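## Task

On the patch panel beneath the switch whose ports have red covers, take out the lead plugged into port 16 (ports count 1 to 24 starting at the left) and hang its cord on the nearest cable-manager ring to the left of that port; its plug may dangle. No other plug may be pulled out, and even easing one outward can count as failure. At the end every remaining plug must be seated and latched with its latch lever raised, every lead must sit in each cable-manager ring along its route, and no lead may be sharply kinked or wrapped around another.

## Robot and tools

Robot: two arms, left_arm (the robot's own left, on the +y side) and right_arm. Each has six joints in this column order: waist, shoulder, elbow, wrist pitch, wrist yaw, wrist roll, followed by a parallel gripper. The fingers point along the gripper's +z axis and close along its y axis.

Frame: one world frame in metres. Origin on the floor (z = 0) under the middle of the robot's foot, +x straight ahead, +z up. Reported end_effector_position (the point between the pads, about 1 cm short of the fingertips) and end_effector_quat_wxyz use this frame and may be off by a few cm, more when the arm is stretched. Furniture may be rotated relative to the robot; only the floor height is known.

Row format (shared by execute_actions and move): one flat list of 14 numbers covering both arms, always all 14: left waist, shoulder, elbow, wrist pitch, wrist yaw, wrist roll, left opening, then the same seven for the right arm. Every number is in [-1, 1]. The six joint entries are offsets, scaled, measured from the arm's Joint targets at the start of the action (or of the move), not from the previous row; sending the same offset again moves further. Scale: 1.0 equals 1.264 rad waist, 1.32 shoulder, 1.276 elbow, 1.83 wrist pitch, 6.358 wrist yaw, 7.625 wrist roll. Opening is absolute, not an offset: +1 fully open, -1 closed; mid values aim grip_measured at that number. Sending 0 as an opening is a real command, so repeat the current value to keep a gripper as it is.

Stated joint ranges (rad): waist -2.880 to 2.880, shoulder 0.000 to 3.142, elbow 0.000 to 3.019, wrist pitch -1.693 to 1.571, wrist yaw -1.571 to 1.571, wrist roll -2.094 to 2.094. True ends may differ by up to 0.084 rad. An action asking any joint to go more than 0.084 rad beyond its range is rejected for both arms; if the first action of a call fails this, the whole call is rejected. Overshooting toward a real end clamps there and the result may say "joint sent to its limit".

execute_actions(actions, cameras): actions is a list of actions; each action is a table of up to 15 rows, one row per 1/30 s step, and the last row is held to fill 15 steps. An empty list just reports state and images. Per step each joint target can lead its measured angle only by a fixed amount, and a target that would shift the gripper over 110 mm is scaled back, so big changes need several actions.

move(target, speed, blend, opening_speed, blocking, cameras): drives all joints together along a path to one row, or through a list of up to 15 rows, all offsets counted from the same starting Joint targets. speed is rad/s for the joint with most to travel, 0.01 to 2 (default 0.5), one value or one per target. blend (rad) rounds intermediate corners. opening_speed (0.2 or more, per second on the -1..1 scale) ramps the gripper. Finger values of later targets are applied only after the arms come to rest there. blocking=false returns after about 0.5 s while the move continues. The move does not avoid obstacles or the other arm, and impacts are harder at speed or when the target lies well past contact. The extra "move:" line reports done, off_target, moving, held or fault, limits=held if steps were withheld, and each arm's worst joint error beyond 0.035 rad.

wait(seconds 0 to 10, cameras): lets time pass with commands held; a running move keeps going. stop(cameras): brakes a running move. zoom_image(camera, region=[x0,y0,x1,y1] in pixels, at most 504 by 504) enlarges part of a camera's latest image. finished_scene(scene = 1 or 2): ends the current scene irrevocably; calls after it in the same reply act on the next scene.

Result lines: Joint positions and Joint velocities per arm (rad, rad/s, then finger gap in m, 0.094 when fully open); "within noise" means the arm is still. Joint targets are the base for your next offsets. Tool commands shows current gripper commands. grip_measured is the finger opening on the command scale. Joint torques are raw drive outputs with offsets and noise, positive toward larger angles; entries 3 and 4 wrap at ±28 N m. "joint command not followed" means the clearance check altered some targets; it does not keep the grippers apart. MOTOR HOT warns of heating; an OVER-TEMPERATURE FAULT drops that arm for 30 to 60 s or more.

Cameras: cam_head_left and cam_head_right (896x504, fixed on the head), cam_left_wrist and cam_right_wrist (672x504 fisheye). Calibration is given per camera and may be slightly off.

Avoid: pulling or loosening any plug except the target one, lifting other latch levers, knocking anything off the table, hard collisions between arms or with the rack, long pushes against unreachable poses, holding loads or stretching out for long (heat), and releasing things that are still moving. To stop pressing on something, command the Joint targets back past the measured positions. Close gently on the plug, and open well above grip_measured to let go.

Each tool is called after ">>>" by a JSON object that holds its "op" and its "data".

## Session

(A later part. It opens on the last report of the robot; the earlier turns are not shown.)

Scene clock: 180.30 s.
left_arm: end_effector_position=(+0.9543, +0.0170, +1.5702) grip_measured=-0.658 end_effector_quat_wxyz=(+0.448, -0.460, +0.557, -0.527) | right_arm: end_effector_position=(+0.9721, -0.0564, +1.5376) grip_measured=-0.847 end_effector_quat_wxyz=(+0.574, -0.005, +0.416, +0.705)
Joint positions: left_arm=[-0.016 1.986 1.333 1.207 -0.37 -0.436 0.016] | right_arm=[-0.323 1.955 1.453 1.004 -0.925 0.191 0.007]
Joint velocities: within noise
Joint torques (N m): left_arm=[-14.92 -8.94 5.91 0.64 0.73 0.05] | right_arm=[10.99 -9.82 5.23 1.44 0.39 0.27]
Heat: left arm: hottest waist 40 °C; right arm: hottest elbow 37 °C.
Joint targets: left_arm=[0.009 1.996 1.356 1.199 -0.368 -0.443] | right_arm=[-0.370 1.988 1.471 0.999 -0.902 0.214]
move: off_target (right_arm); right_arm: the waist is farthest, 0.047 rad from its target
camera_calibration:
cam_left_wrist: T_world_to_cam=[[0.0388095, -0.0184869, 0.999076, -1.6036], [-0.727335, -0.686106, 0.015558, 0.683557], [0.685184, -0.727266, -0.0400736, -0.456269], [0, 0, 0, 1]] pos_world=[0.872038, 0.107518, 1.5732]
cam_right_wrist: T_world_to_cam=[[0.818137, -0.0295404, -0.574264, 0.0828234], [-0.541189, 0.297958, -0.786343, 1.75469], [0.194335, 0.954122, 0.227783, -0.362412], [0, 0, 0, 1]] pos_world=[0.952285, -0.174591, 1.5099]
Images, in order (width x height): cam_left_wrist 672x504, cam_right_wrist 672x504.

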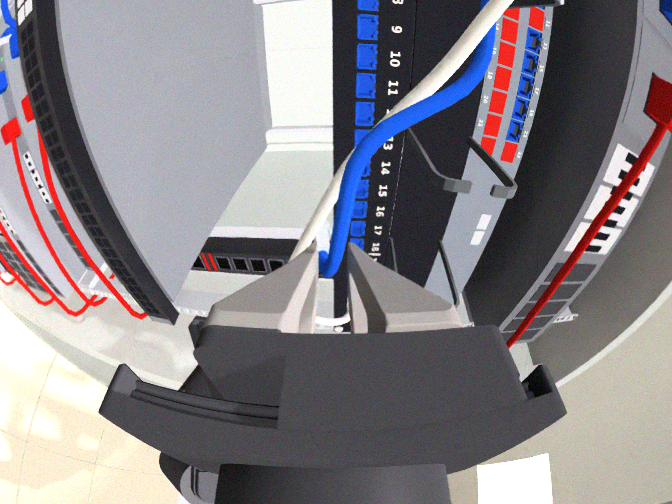

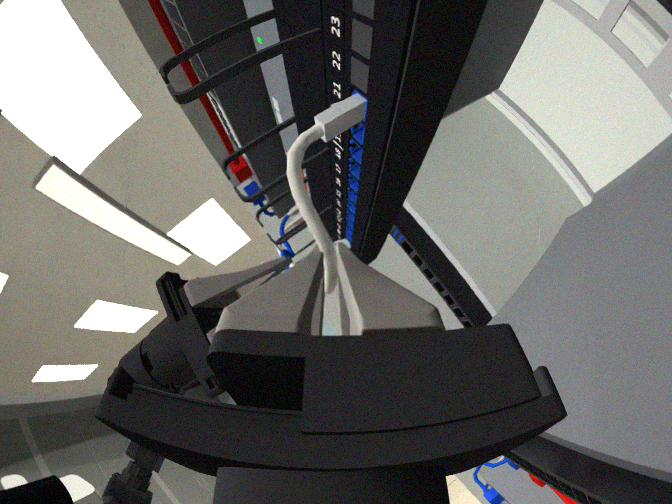

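>>> {"op": "move", "data": {"target": [0,0,0,0,0,0,-0.95,0,0,0,0,0,0,-0.85], "speed": 0.1, "opening_speed": 0.3, "cameras": ["cam_left_wrist","cam_right_wrist"]}}

>>> {"op": "zoom_image", "data": {"camera": "cam_left_wrist", "region": [260, 100, 440, 300]}}

Scene clock: 181.83 s.
left_arm: end_effector_position=(+0.9543, +0.0170, +1.5702) grip_measured=-0.887 end_effector_quat_wxyz=(+0.448, -0.460, +0.557, -0.527) | right_arm: end_effector_position=(+0.9721, -0.0564, +1.5376) grip_measured=-0.847 end_effector_quat_wxyz=(+0.574, -0.005, +0.416, +0.705)
Joint positions: left_arm=[-0.016 1.986 1.333 1.207 -0.37 -0.436 0.005] | right_arm=[-0.323 1.955 1.453 1.004 -0.925 0.191 0.007]
Joint velocities: within noise
Joint torques (N m): left_arm=[-14.97 -8.82 5.87 0.55 0.72 0.05] | right_arm=[11.11 -9.47 5.16 1.37 0.42 0.27]
Heat: left arm: hottest waist 40 °C; right arm: hottest elbow 37 °C.
Joint targets: left_arm=[0.009 1.996 1.356 1.199 -0.368 -0.443] | right_arm=[-0.370 1.988 1.471 0.999 -0.902 0.214]
move: off_target (right_arm); right_arm: the waist is farthest, 0.047 rad from its target
camera_calibration:
cam_left_wrist: T_world_to_cam=[[0.0384698, -0.0184258, 0.99909, -1.60336], [-0.727454, -0.685985, 0.0153592, 0.683958], [0.685077, -0.727383, -0.0397936, -0.456621], [0, 0, 0, 1]] pos_world=[0.87205, 0.107503, 1.57322]
cam_right_wrist: T_world_to_cam=[[0.818137, -0.0295404, -0.574264, 0.0828234], [-0.541189, 0.297958, -0.786343, 1.75469], [0.194335, 0.954122, 0.227783, -0.362412], [0, 0, 0, 1]] pos_world=[0.952285, -0.174591, 1.5099]
Images, in order (width x height): cam_left_wrist 672x504, cam_right_wrist 672x504.

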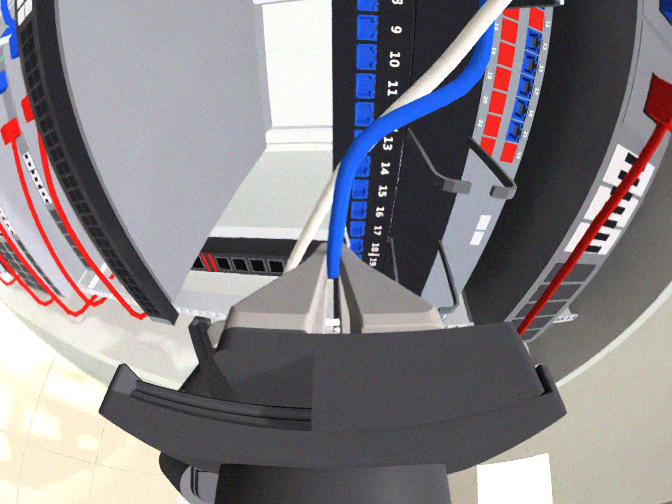

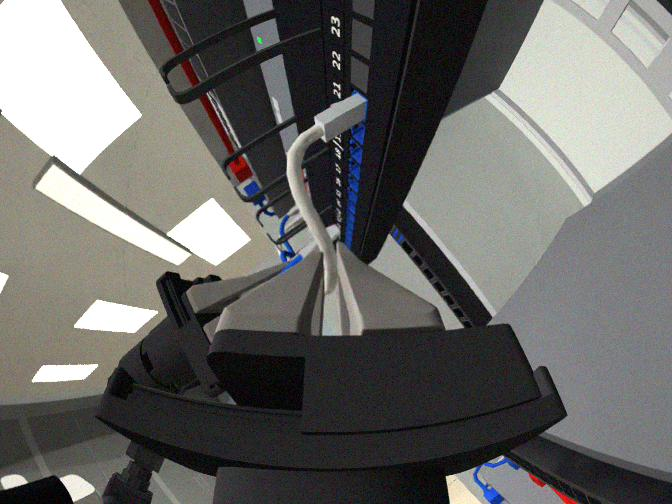

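Scaled by 2.520 from the camera's 672x504 image, which has a finer 960x720 frame.

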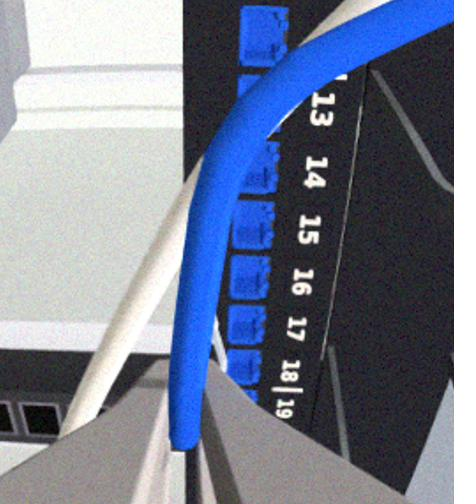

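>>> {"op": "move", "data": {"target": [[-0.0783,-0.0492,-0.1019,0.0459,-0.0046,0.0041,-0.95,0,0,0,0,0,0,-0.85],[-0.1432,-0.0621,-0.0674,0.0497,-0.0129,0.0122,-0.95,0,0,0,0,0,0,-0.85]], "speed": 0.12}}

>>> {"op": "zoom_image", "data": {"camera": "cam_left_wrist", "region": [240, 40, 480, 320]}}

>>> {"op": "zoom_image", "data": {"camera": "cam_right_wrist", "region": [180, 150, 340, 310]}}

Scene clock: 185.43 s.
left_arm: end_effector_position=(+0.9054, +0.0151, +1.6366) grip_measured=-0.888 end_effector_quat_wxyz=(+0.450, -0.452, +0.552, -0.536) | right_arm: end_effector_position=(+0.9721, -0.0564, +1.5376) grip_measured=-0.847 end_effector_quat_wxyz=(+0.574, -0.005, +0.416, +0.705)
Joint positions: left_arm=[-0.142 1.933 1.243 1.275 -0.45 -0.362 0.005] | right_arm=[-0.323 1.955 1.453 1.004 -0.925 0.191 0.007]
Joint velocities: within noise
Joint torques (N m): left_arm=[-18.32 -9.82 6.54 1.22 0.64 0.23] | right_arm=[10.75 -9.76 5.23 1.48 0.4 0.26]
Heat: left arm: hottest waist 40 °C; right arm: hottest elbow 37 °C.
Joint targets: left_arm=[-0.172 1.914 1.270 1.290 -0.450 -0.350] | right_arm=[-0.370 1.988 1.471 0.999 -0.902 0.214]
move: off_target (right_arm); right_arm: the waist is farthest, 0.047 rad from its target
camera_calibration:
cam_left_wrist: T_world_to_cam=[[0.0147603, -0.0132991, 0.999803, -1.64758], [-0.734151, -0.678983, 0.0018068, 0.674161], [0.678825, -0.734033, -0.0197856, -0.448865], [0, 0, 0, 1]] pos_world=[0.823956, 0.106351, 1.63715]
cam_right_wrist: T_world_to_cam=[[0.818137, -0.0295404, -0.574264, 0.0828234], [-0.541189, 0.297958, -0.786343, 1.75469], [0.194335, 0.954122, 0.227783, -0.362412], [0, 0, 0, 1]] pos_world=[0.952285, -0.174591, 1.5099]

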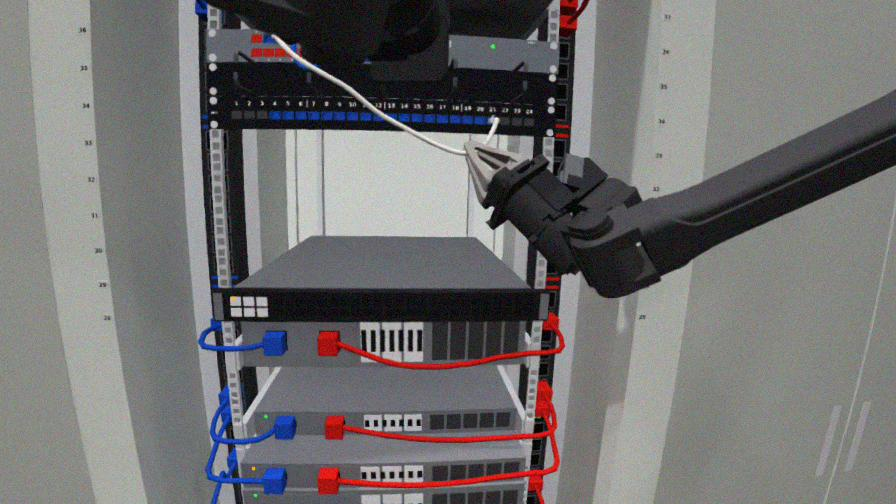

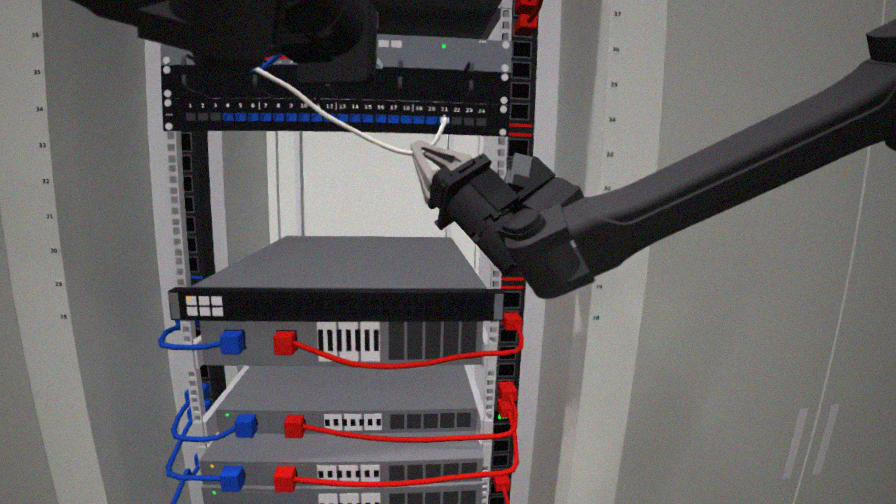

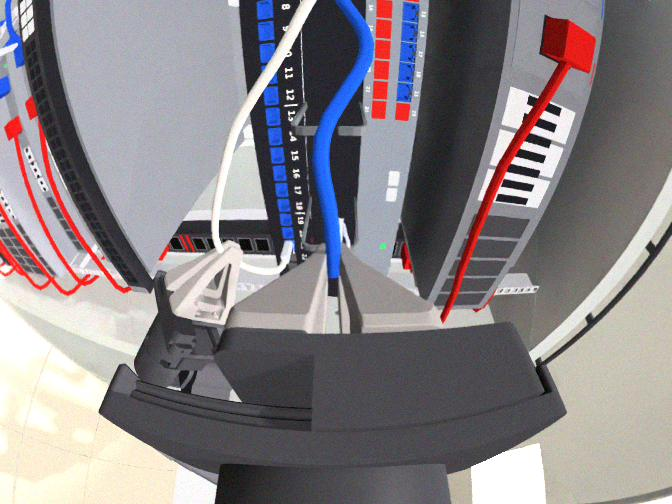

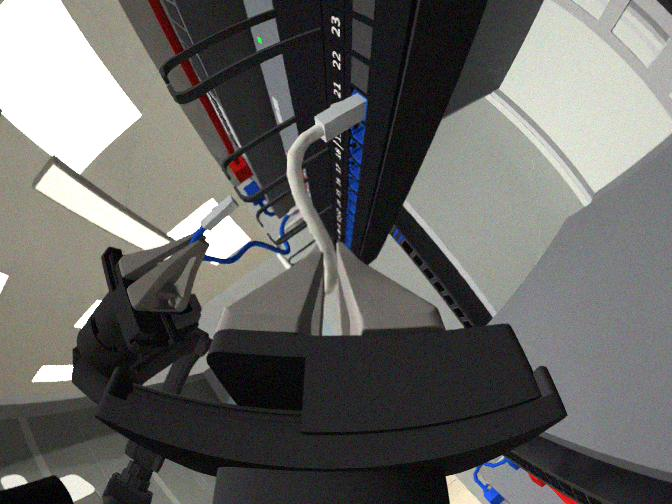

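Scaled by 1.800 from the camera's 672x504 image, which has a finer 960x720 frame.

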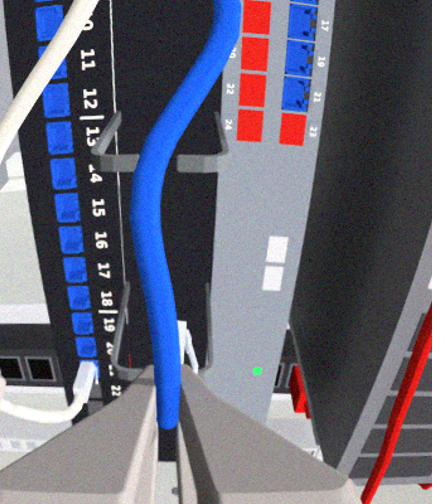

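Scaled by 3.150 from the camera's 672x504 image, which has a finer 960x720 frame.

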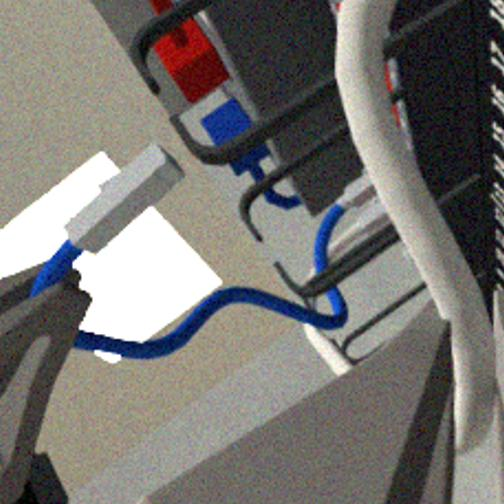

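>>> {"op": "move", "data": {"target": [-0.0063,0.0326,0.0086,-0.0164,0,-0.0013,-0.95,0,0,0,0,0,0,-0.85], "speed": 0.1, "cameras": ["cam_left_wrist"]}}

>>> {"op": "zoom_image", "data": {"camera": "cam_left_wrist", "region": [240, 40, 480, 320]}}

Scene clock: 187.33 s.
left_arm: end_effector_position=(+0.9055, +0.0081, +1.6352) grip_measured=-0.888 end_effector_quat_wxyz=(+0.449, -0.449, +0.556, -0.536) | right_arm: end_effector_position=(+0.9721, -0.0564, +1.5376) grip_measured=-0.847 end_effector_quat_wxyz=(+0.574, -0.005, +0.416, +0.705)
Joint positions: left_arm=[-0.143 1.947 1.255 1.268 -0.45 -0.361 0.005] | right_arm=[-0.323 1.955 1.453 1.004 -0.925 0.191 0.007]
Joint velocities: within noise
Joint torques (N m): left_arm=[-19.08 -7.36 6.43 0.39 0.67 0.15] | right_arm=[10.7 -9.64 5.14 1.48 0.43 0.22]
Heat: left arm: hottest waist 40 °C; right arm: hottest elbow 37 °C.
Joint targets: left_arm=[-0.180 1.957 1.281 1.260 -0.450 -0.360] | right_arm=[-0.370 1.988 1.471 0.999 -0.902 0.214]
move: off_target (left_arm, right_arm); left_arm: the waist is farthest, 0.037 rad from its target; right_arm: the waist is farthest, 0.047 rad from its target
camera_calibration:
cam_left_wrist: T_world_to_cam=[[0.0164686, -0.0177237, 0.999707, -1.64763], [-0.739135, -0.673557, 0.000234666, 0.676555], [0.673356, -0.738922, -0.0241928, -0.441902], [0, 0, 0, 1]] pos_world=[0.824757, 0.0999648, 1.6363]
Images, in order (width x height): cam_left_wrist 672x504.

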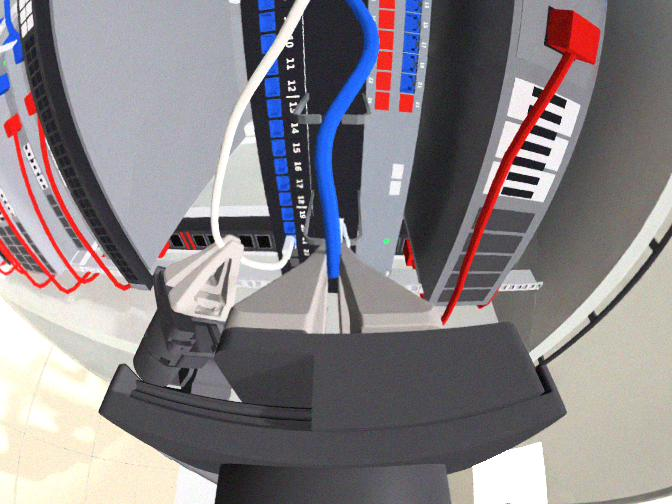

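Scaled by 1.800 from the camera's 672x504 image, which has a finer 960x720 frame.

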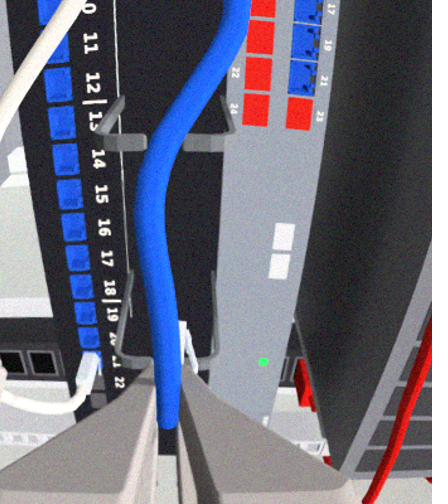

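>>> {"op": "move", "data": {"target": [0.0578,0.0235,0.065,-0.0361,0.0008,0,-0.95,0,0,0,0,0,0,-0.85], "speed": 0.1, "cameras": ["cam_left_wrist","cam_right_wrist"]}}

>>> {"op": "zoom_image", "data": {"camera": "cam_left_wrist", "region": [240, 40, 480, 320]}}

>>> {"op": "zoom_image", "data": {"camera": "cam_right_wrist", "region": [180, 150, 340, 310]}}

Scene clock: 189.17 s.
left_arm: end_effector_position=(+0.9299, -0.0017, +1.6321) grip_measured=-0.888 end_effector_quat_wxyz=(+0.449, -0.448, +0.563, -0.530) | right_arm: end_effector_position=(+0.9721, -0.0564, +1.5376) grip_measured=-0.847 end_effector_quat_wxyz=(+0.574, -0.005, +0.416, +0.705)
Joint positions: left_arm=[-0.127 1.976 1.338 1.202 -0.448 -0.361 0.005] | right_arm=[-0.323 1.955 1.453 1.004 -0.925 0.191 0.007]
Joint velocities: within noise
Joint torques (N m): left_arm=[-15.21 -7.82 6.53 0.43 0.81 0.15] | right_arm=[10.81 -9.52 5.2 1.46 0.45 0.25]
Heat: left arm: hottest waist 40 °C; right arm: hottest elbow 37 °C.
Joint targets: left_arm=[-0.107 1.988 1.364 1.194 -0.445 -0.360] | right_arm=[-0.370 1.988 1.471 0.999 -0.902 0.214]
move: off_target (right_arm); right_arm: the waist is farthest, 0.047 rad from its target
camera_calibration:
cam_left_wrist: T_world_to_cam=[[0.0272047, -0.0332018, 0.999078, -1.65412], [-0.740637, -0.671901, -0.00216156, 0.693293], [0.671354, -0.739896, -0.0428694, -0.433295], [0, 0, 0, 1]] pos_world=[0.849373, 0.0903115, 1.63552]
cam_right_wrist: T_world_to_cam=[[0.818137, -0.0295404, -0.574264, 0.0828234], [-0.541189, 0.297958, -0.786343, 1.75469], [0.194335, 0.954122, 0.227783, -0.362412], [0, 0, 0, 1]] pos_world=[0.952285, -0.174591, 1.5099]
Images, in order (width x height): cam_left_wrist 672x504, cam_right_wrist 672x504.

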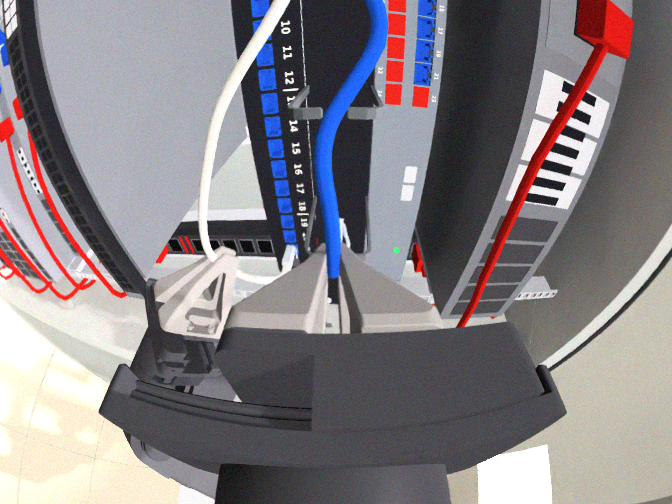

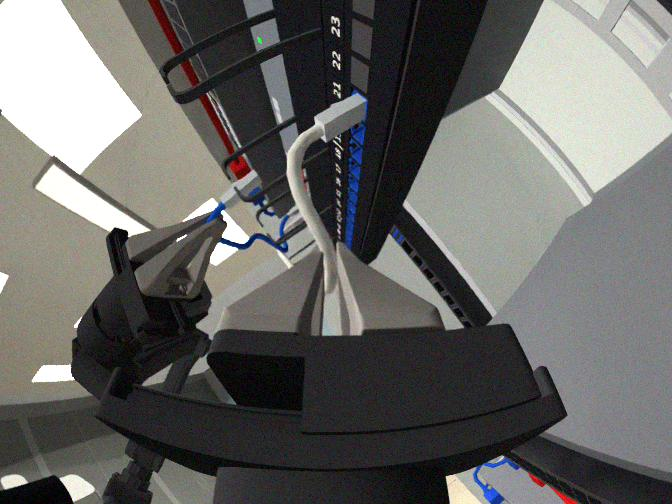

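Scaled by 1.800 from the camera's 672x504 image, which has a finer 960x720 frame.

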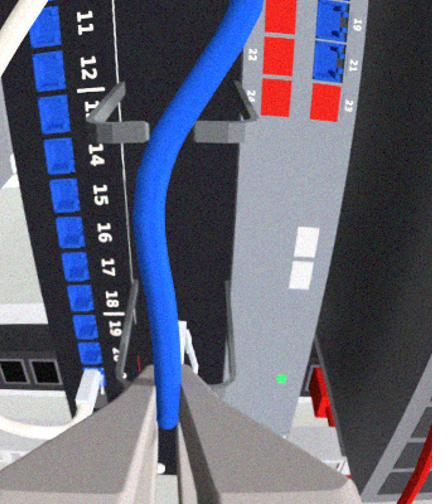

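Scaled by 3.150 from the camera's 672x504 image, which has a finer 960x720 frame.

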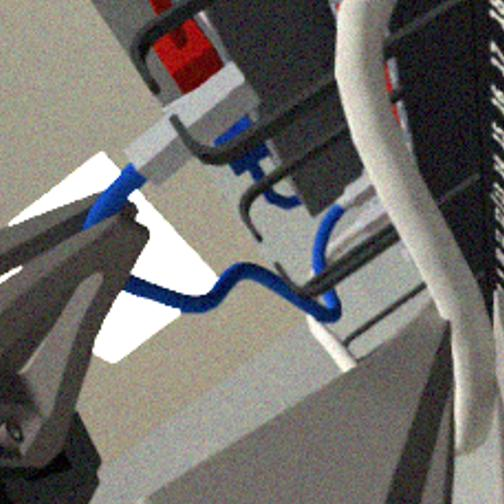

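>>> {"op": "move", "data": {"target": [0.015,0.0015,0.058,-0.0399,0.0006,0,-0.95,0,0,0,0,0,0,-0.85], "speed": 0.08, "cameras": ["cam_left_wrist","cam_right_wrist"]}}

>>> {"op": "zoom_image", "data": {"camera": "cam_left_wrist", "region": [240, 0, 480, 320]}}

>>> {"op": "zoom_image", "data": {"camera": "cam_right_wrist", "region": [180, 150, 340, 310]}}

Scene clock: 192.10 s.
left_arm: end_effector_position=(+0.9548, -0.0028, +1.6343) grip_measured=-0.888 end_effector_quat_wxyz=(+0.448, -0.446, +0.569, -0.526) | right_arm: end_effector_position=(+0.9721, -0.0564, +1.5376) grip_measured=-0.847 end_effector_quat_wxyz=(+0.574, -0.005, +0.416, +0.705)
Joint positions: left_arm=[-0.113 1.983 1.408 1.126 -0.444 -0.361 0.005] | right_arm=[-0.323 1.955 1.453 1.004 -0.925 0.191 0.007]
Joint velocities: within noise
Joint torques (N m): left_arm=[-15.27 -8.53 6.89 0.5 0.79 0.15] | right_arm=[10.7 -9.7 5.19 1.37 0.42 0.29]
Heat: left arm: hottest waist 40 °C; right arm: hottest elbow 37 °C.
Joint targets: left_arm=[-0.088 1.990 1.438 1.121 -0.441 -0.360] | right_arm=[-0.370 1.988 1.471 0.999 -0.902 0.214]
move: off_target (right_arm); right_arm: the waist is farthest, 0.047 rad from its target
camera_calibration:
cam_left_wrist: T_world_to_cam=[[0.0342885, -0.0466547, 0.998322, -1.66262], [-0.744266, -0.66786, -0.00564846, 0.720216], [0.667003, -0.742824, -0.0576234, -0.422479], [0, 0, 0, 1]] pos_world=[0.874835, 0.0896069, 1.63955]
cam_right_wrist: T_world_to_cam=[[0.818137, -0.0295404, -0.574264, 0.0828234], [-0.541189, 0.297958, -0.786343, 1.75469], [0.194335, 0.954122, 0.227783, -0.362412], [0, 0, 0, 1]] pos_world=[0.952285, -0.174591, 1.5099]
Images, in order (width x height): cam_left_wrist 672x504, cam_right_wrist 672x504.

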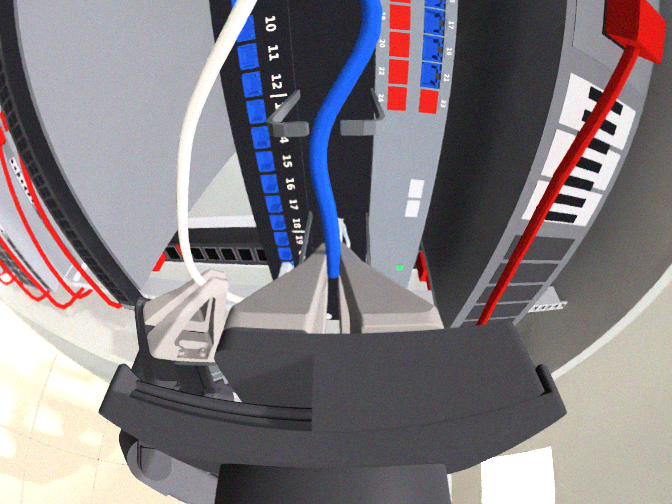

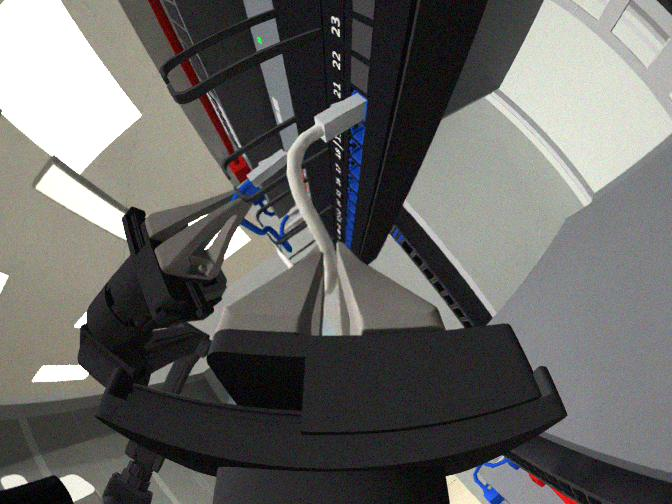

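Scaled by 1.575 from the camera's 672x504 image, which has a finer 960x720 frame.

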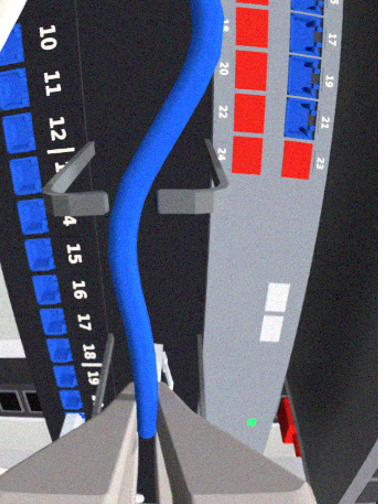

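Scaled by 3.150 from the camera's 672x504 image, which has a finer 960x720 frame.

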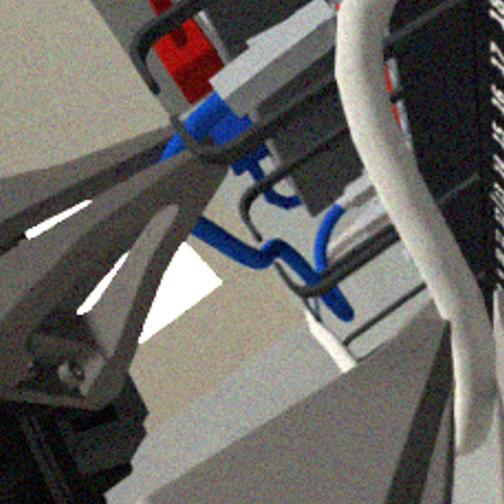

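>>> {"op": "move", "data": {"target": [0.0095,0,0.0537,-0.0367,0.0005,0,-0.95,0,0,0,0,0,0,-0.85], "speed": 0.08, "cameras": ["cam_left_wrist","cam_right_wrist"]}}

>>> {"op": "zoom_image", "data": {"camera": "cam_left_wrist", "region": [240, 0, 480, 320]}}

>>> {"op": "zoom_image", "data": {"camera": "cam_right_wrist", "region": [180, 150, 340, 310]}}

Scene clock: 193.93 s.
left_arm: end_effector_position=(+0.9774, -0.0017, +1.6378) grip_measured=-0.888 end_effector_quat_wxyz=(+0.448, -0.444, +0.574, -0.523) | right_arm: end_effector_position=(+0.9721, -0.0564, +1.5376) grip_measured=-0.847 end_effector_quat_wxyz=(+0.574, -0.005, +0.416, +0.705)
Joint positions: left_arm=[-0.103 1.987 1.472 1.057 -0.44 -0.361 0.005] | right_arm=[-0.323 1.955 1.453 1.004 -0.925 0.191 0.007]
Joint velocities: within noise
Joint torques (N m): left_arm=[-15.27 -9.58 7.34 0.65 0.75 0.15] | right_arm=[10.58 -9.64 5.16 1.43 0.41 0.27]
Heat: left arm: hottest waist 40 °C; right arm: hottest elbow 37 °C.
Joint targets: left_arm=[-0.076 1.990 1.507 1.054 -0.438 -0.360] | right_arm=[-0.370 1.988 1.471 0.999 -0.902 0.214]
move: off_target (right_arm); right_arm: the waist is farthest, 0.047 rad from its target
camera_calibration:
cam_left_wrist: T_world_to_cam=[[0.0395556, -0.0571776, 0.99758, -1.67075], [-0.747232, -0.66451, -0.00845831, 0.745235], [0.663385, -0.745089, -0.06901, -0.414307], [0, 0, 0, 1]] pos_world=[0.897796, 0.090991, 1.64442]
cam_right_wrist: T_world_to_cam=[[0.818137, -0.0295404, -0.574264, 0.0828234], [-0.541189, 0.297958, -0.786343, 1.75469], [0.194335, 0.954122, 0.227783, -0.362412], [0, 0, 0, 1]] pos_world=[0.952285, -0.174591, 1.5099]
Images, in order (width x height): cam_left_wrist 672x504, cam_right_wrist 672x504.

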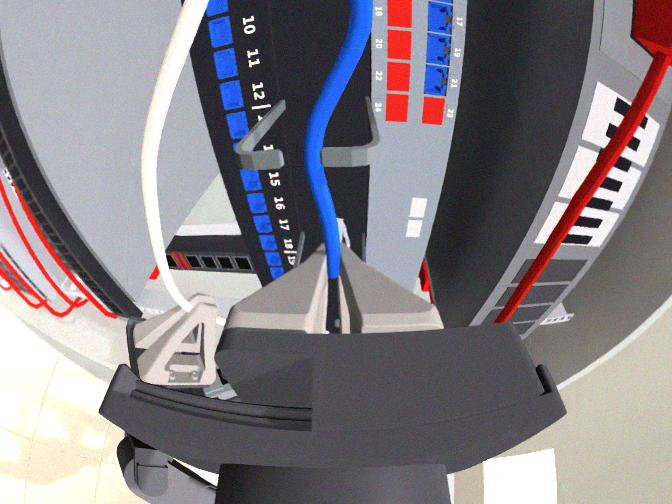

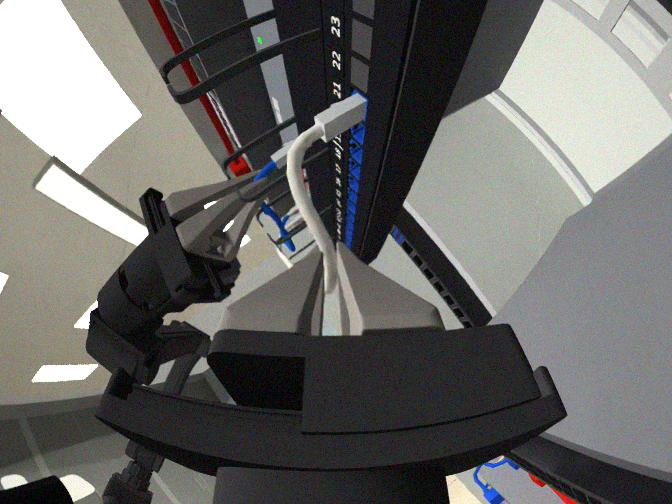

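Scaled by 1.575 from the camera's 672x504 image, which has a finer 960x720 frame.

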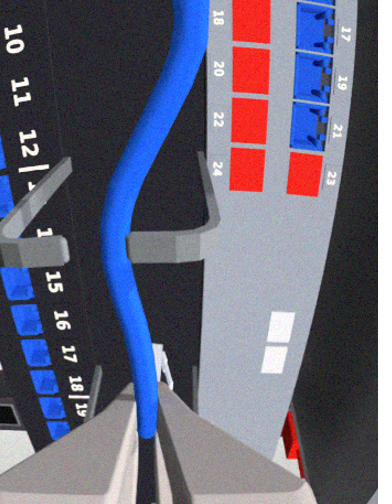

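Scaled by 3.150 from the camera's 672x504 image, which has a finer 960x720 frame.

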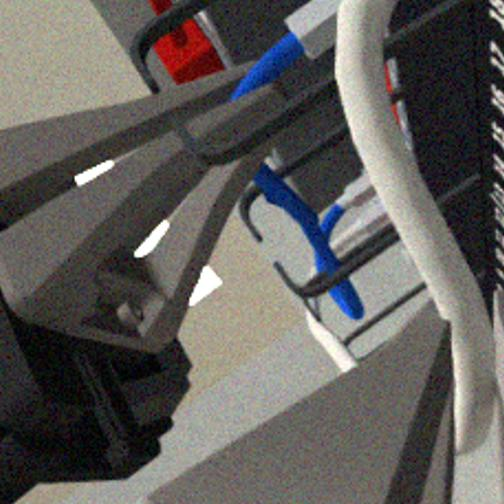

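>>> {"op": "move", "data": {"target": [0.0218,0.0036,0.002,0.001,0,0,-0.95,0,0,0,0,0,0,-0.85], "speed": 0.08, "cameras": ["cam_left_wrist","cam_right_wrist"]}}

>>> {"op": "zoom_image", "data": {"camera": "cam_left_wrist", "region": [240, 80, 400, 280]}}

>>> {"op": "zoom_image", "data": {"camera": "cam_right_wrist", "region": [220, 150, 320, 270]}}

Scene clock: 195.73 s.
left_arm: end_effector_position=(+0.9788, -0.0032, +1.6265) grip_measured=-0.888 end_effector_quat_wxyz=(+0.448, -0.443, +0.579, -0.518) | right_arm: end_effector_position=(+0.9721, -0.0564, +1.5376) grip_measured=-0.847 end_effector_quat_wxyz=(+0.574, -0.005, +0.416, +0.705)
Joint positions: left_arm=[-0.089 1.995 1.472 1.057 -0.437 -0.361 0.005] | right_arm=[-0.323 1.955 1.453 1.004 -0.925 0.191 0.007]
Joint velocities: within noise
Joint torques (N m): left_arm=[-14.39 -9.52 7.5 0.72 0.6 0.15] | right_arm=[11.22 -9.64 5.18 1.47 0.43 0.24]
Heat: left arm: hottest waist 40 °C; right arm: hottest elbow 37 °C.
Joint targets: left_arm=[-0.049 1.995 1.509 1.056 -0.438 -0.360] | right_arm=[-0.370 1.988 1.471 0.999 -0.902 0.214]
move: off_target (left_arm, right_arm); left_arm: the waist is farthest, 0.041 rad from its target; right_arm: the waist is farthest, 0.047 rad from its target
camera_calibration:
cam_left_wrist: T_world_to_cam=[[0.0467768, -0.0684641, 0.996556, -1.6651], [-0.748044, -0.663567, -0.0104755, 0.749248], [0.661999, -0.744978, -0.0822537, -0.394301], [0, 0, 0, 1]] pos_world=[0.899386, 0.0894308, 1.63478]
cam_right_wrist: T_world_to_cam=[[0.818137, -0.0295404, -0.574264, 0.0828234], [-0.541189, 0.297958, -0.786343, 1.75469], [0.194335, 0.954122, 0.227783, -0.362412], [0, 0, 0, 1]] pos_world=[0.952285, -0.174591, 1.5099]
Images, in order (width x height): cam_left_wrist 672x504, cam_right_wrist 672x504.

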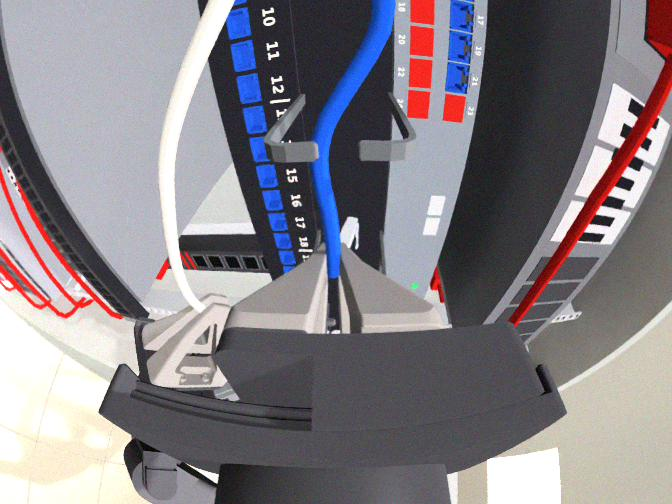

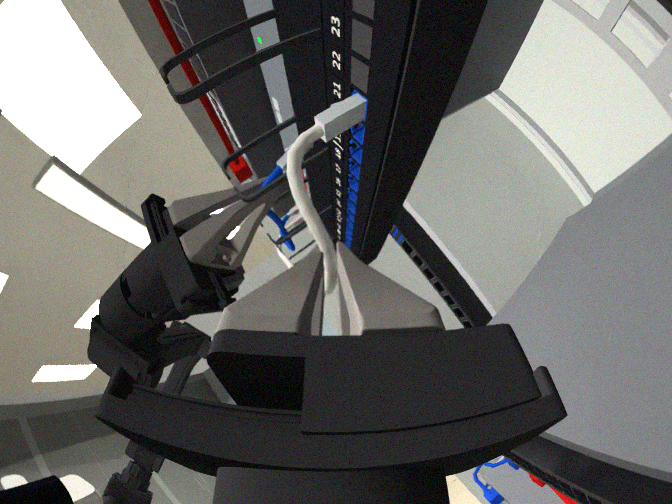

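Scaled by 2.520 from the camera's 672x504 image, which has a finer 960x720 frame.

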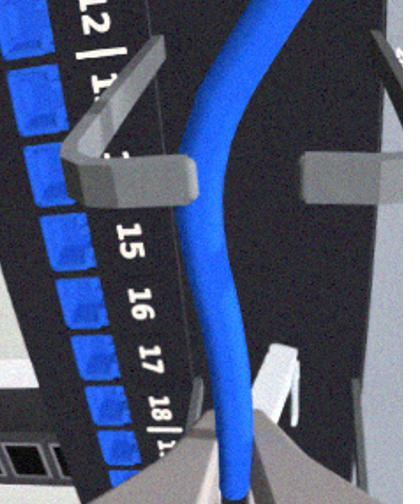

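Scaled by 4.200 from the camera's 672x504 image, which has a finer 960x720 frame.

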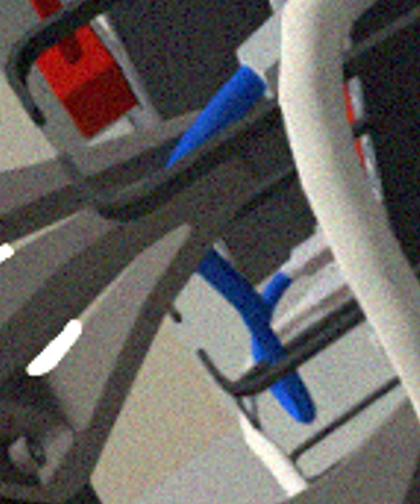

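>>> {"op": "move", "data": {"target": [0.0190,0.003,0.006,-0.004,0,0,-0.95,0,0,0,0,0,0,-0.85], "speed": 0.08, "cameras": ["cam_left_wrist","cam_right_wrist"]}}

>>> {"op": "zoom_image", "data": {"camera": "cam_left_wrist", "region": [240, 80, 400, 280]}}

>>> {"op": "zoom_image", "data": {"camera": "cam_right_wrist", "region": [220, 150, 320, 270]}}

Scene clock: 196.93 s.
left_arm: end_effector_position=(+0.9825, -0.0017, +1.6130) grip_measured=-0.888 end_effector_quat_wxyz=(+0.449, -0.443, +0.584, -0.511) | right_arm: end_effector_position=(+0.9721, -0.0564, +1.5376) grip_measured=-0.847 end_effector_quat_wxyz=(+0.574, -0.005, +0.416, +0.705)
Joint positions: left_arm=[-0.071 2 1.472 1.055 -0.434 -0.361 0.005] | right_arm=[-0.323 1.955 1.453 1.004 -0.925 0.191 0.007]
Joint velocities: within noise
Joint torques (N m): left_arm=[-14.04 -9.76 8.09 0.58 0.47 0.15] | right_arm=[10.87 -9.58 5.15 1.5 0.45 0.26]
Heat: left arm: hottest waist 40 °C; right arm: hottest elbow 37 °C.
Joint targets: left_arm=[-0.025 1.999 1.517 1.049 -0.438 -0.360] | right_arm=[-0.370 1.988 1.471 0.999 -0.902 0.214]
move: off_target (left_arm, right_arm); left_arm: the waist is farthest, 0.046 rad from its target; right_arm: the waist is farthest, 0.047 rad from its target
camera_calibration:
cam_left_wrist: T_world_to_cam=[[0.0569778, -0.082251, 0.994982, -1.65915], [-0.746785, -0.664954, -0.0122042, 0.754435], [0.66262, -0.742342, -0.0993115, -0.369791], [0, 0, 0, 1]] pos_world=[0.902967, 0.0906865, 1.6233]
cam_right_wrist: T_world_to_cam=[[0.818137, -0.0295404, -0.574264, 0.0828234], [-0.541189, 0.297958, -0.786343, 1.75469], [0.194335, 0.954122, 0.227783, -0.362412], [0, 0, 0, 1]] pos_world=[0.952285, -0.174591, 1.5099]
Images, in order (width x height): cam_left_wrist 672x504, cam_right_wrist 672x504.

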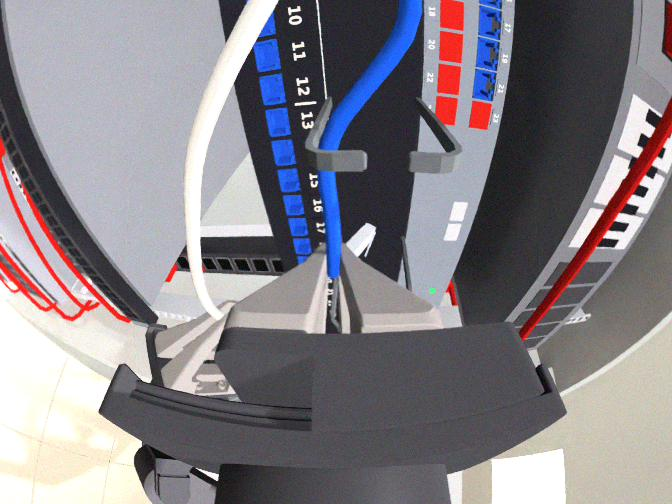

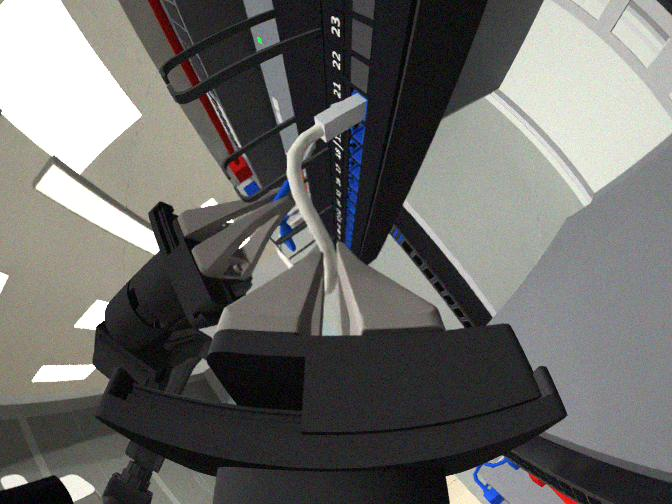

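Scaled by 2.520 from the camera's 672x504 image, which has a finer 960x720 frame.

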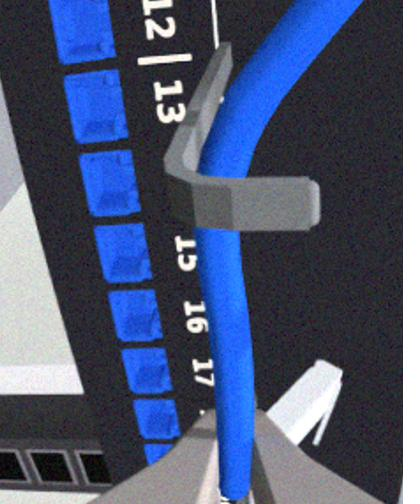

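Scaled by 4.200 from the camera's 672x504 image, which has a finer 960x720 frame.

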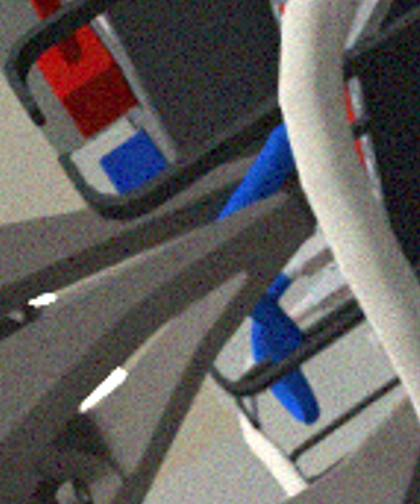

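>>> {"op": "move", "data": {"target": [0,0,0,0,0,0,-0.6,0,0,0,0,0,0,-0.85], "speed": 0.08, "opening_speed": 0.25, "cameras": ["cam_left_wrist","cam_right_wrist"]}}

>>> {"op": "zoom_image", "data": {"camera": "cam_left_wrist", "region": [240, 80, 400, 280]}}

Scene clock: 198.77 s.
left_arm: end_effector_position=(+0.9960, +0.0093, +1.6046) grip_measured=-0.602 end_effector_quat_wxyz=(+0.454, -0.451, +0.581, -0.502) | right_arm: end_effector_position=(+0.9721, -0.0564, +1.5376) grip_measured=-0.847 end_effector_quat_wxyz=(+0.574, -0.005, +0.416, +0.705)
Joint positions: left_arm=[-0.05 2 1.493 1.052 -0.436 -0.361 0.019] | right_arm=[-0.323 1.955 1.453 1.004 -0.925 0.191 0.007]
Joint velocities: within noise
Joint torques (N m): left_arm=[-15.68 -9.99 6.34 0.69 0.54 0.15] | right_arm=[10.93 -9.41 5.08 1.39 0.41 0.28]
Heat: left arm: hottest waist 40 °C; right arm: hottest elbow 37 °C.
Joint targets: left_arm=[-0.024 1.999 1.517 1.049 -0.438 -0.360] | right_arm=[-0.370 1.988 1.471 0.999 -0.902 0.214]
move: off_target (right_arm); right_arm: the waist is farthest, 0.047 rad from its target
camera_calibration:
cam_left_wrist: T_world_to_cam=[[0.0672467, -0.0861144, 0.994013, -1.65936], [-0.728572, -0.684895, -0.0100453, 0.750299], [0.68166, -0.723535, -0.108797, -0.37537], [0, 0, 0, 1]] pos_world=[0.914108, 0.0993878, 1.61613]
cam_right_wrist: T_world_to_cam=[[0.818137, -0.0295404, -0.574264, 0.0828234], [-0.541189, 0.297958, -0.786343, 1.75469], [0.194335, 0.954122, 0.227783, -0.362412], [0, 0, 0, 1]] pos_world=[0.952285, -0.174591, 1.5099]
Images, in order (width x height): cam_left_wrist 672x504, cam_right_wrist 672x504.

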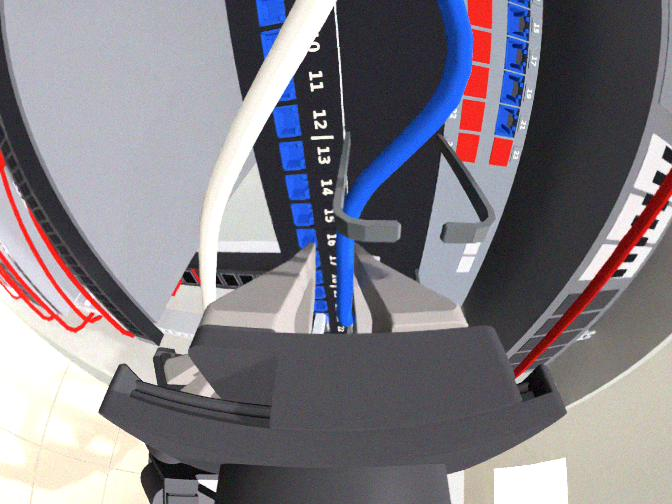

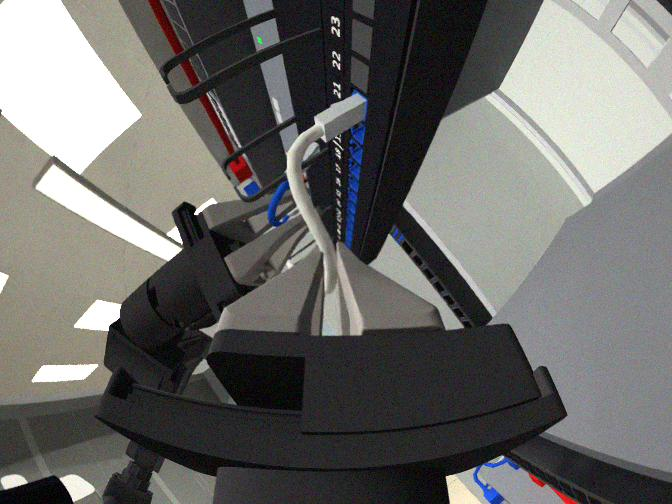

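Scaled by 2.520 from the camera's 672x504 image, which has a finer 960x720 frame.

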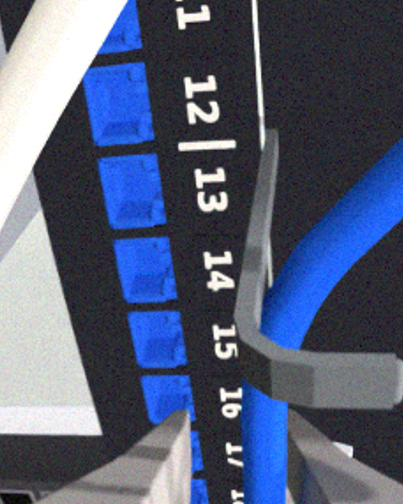

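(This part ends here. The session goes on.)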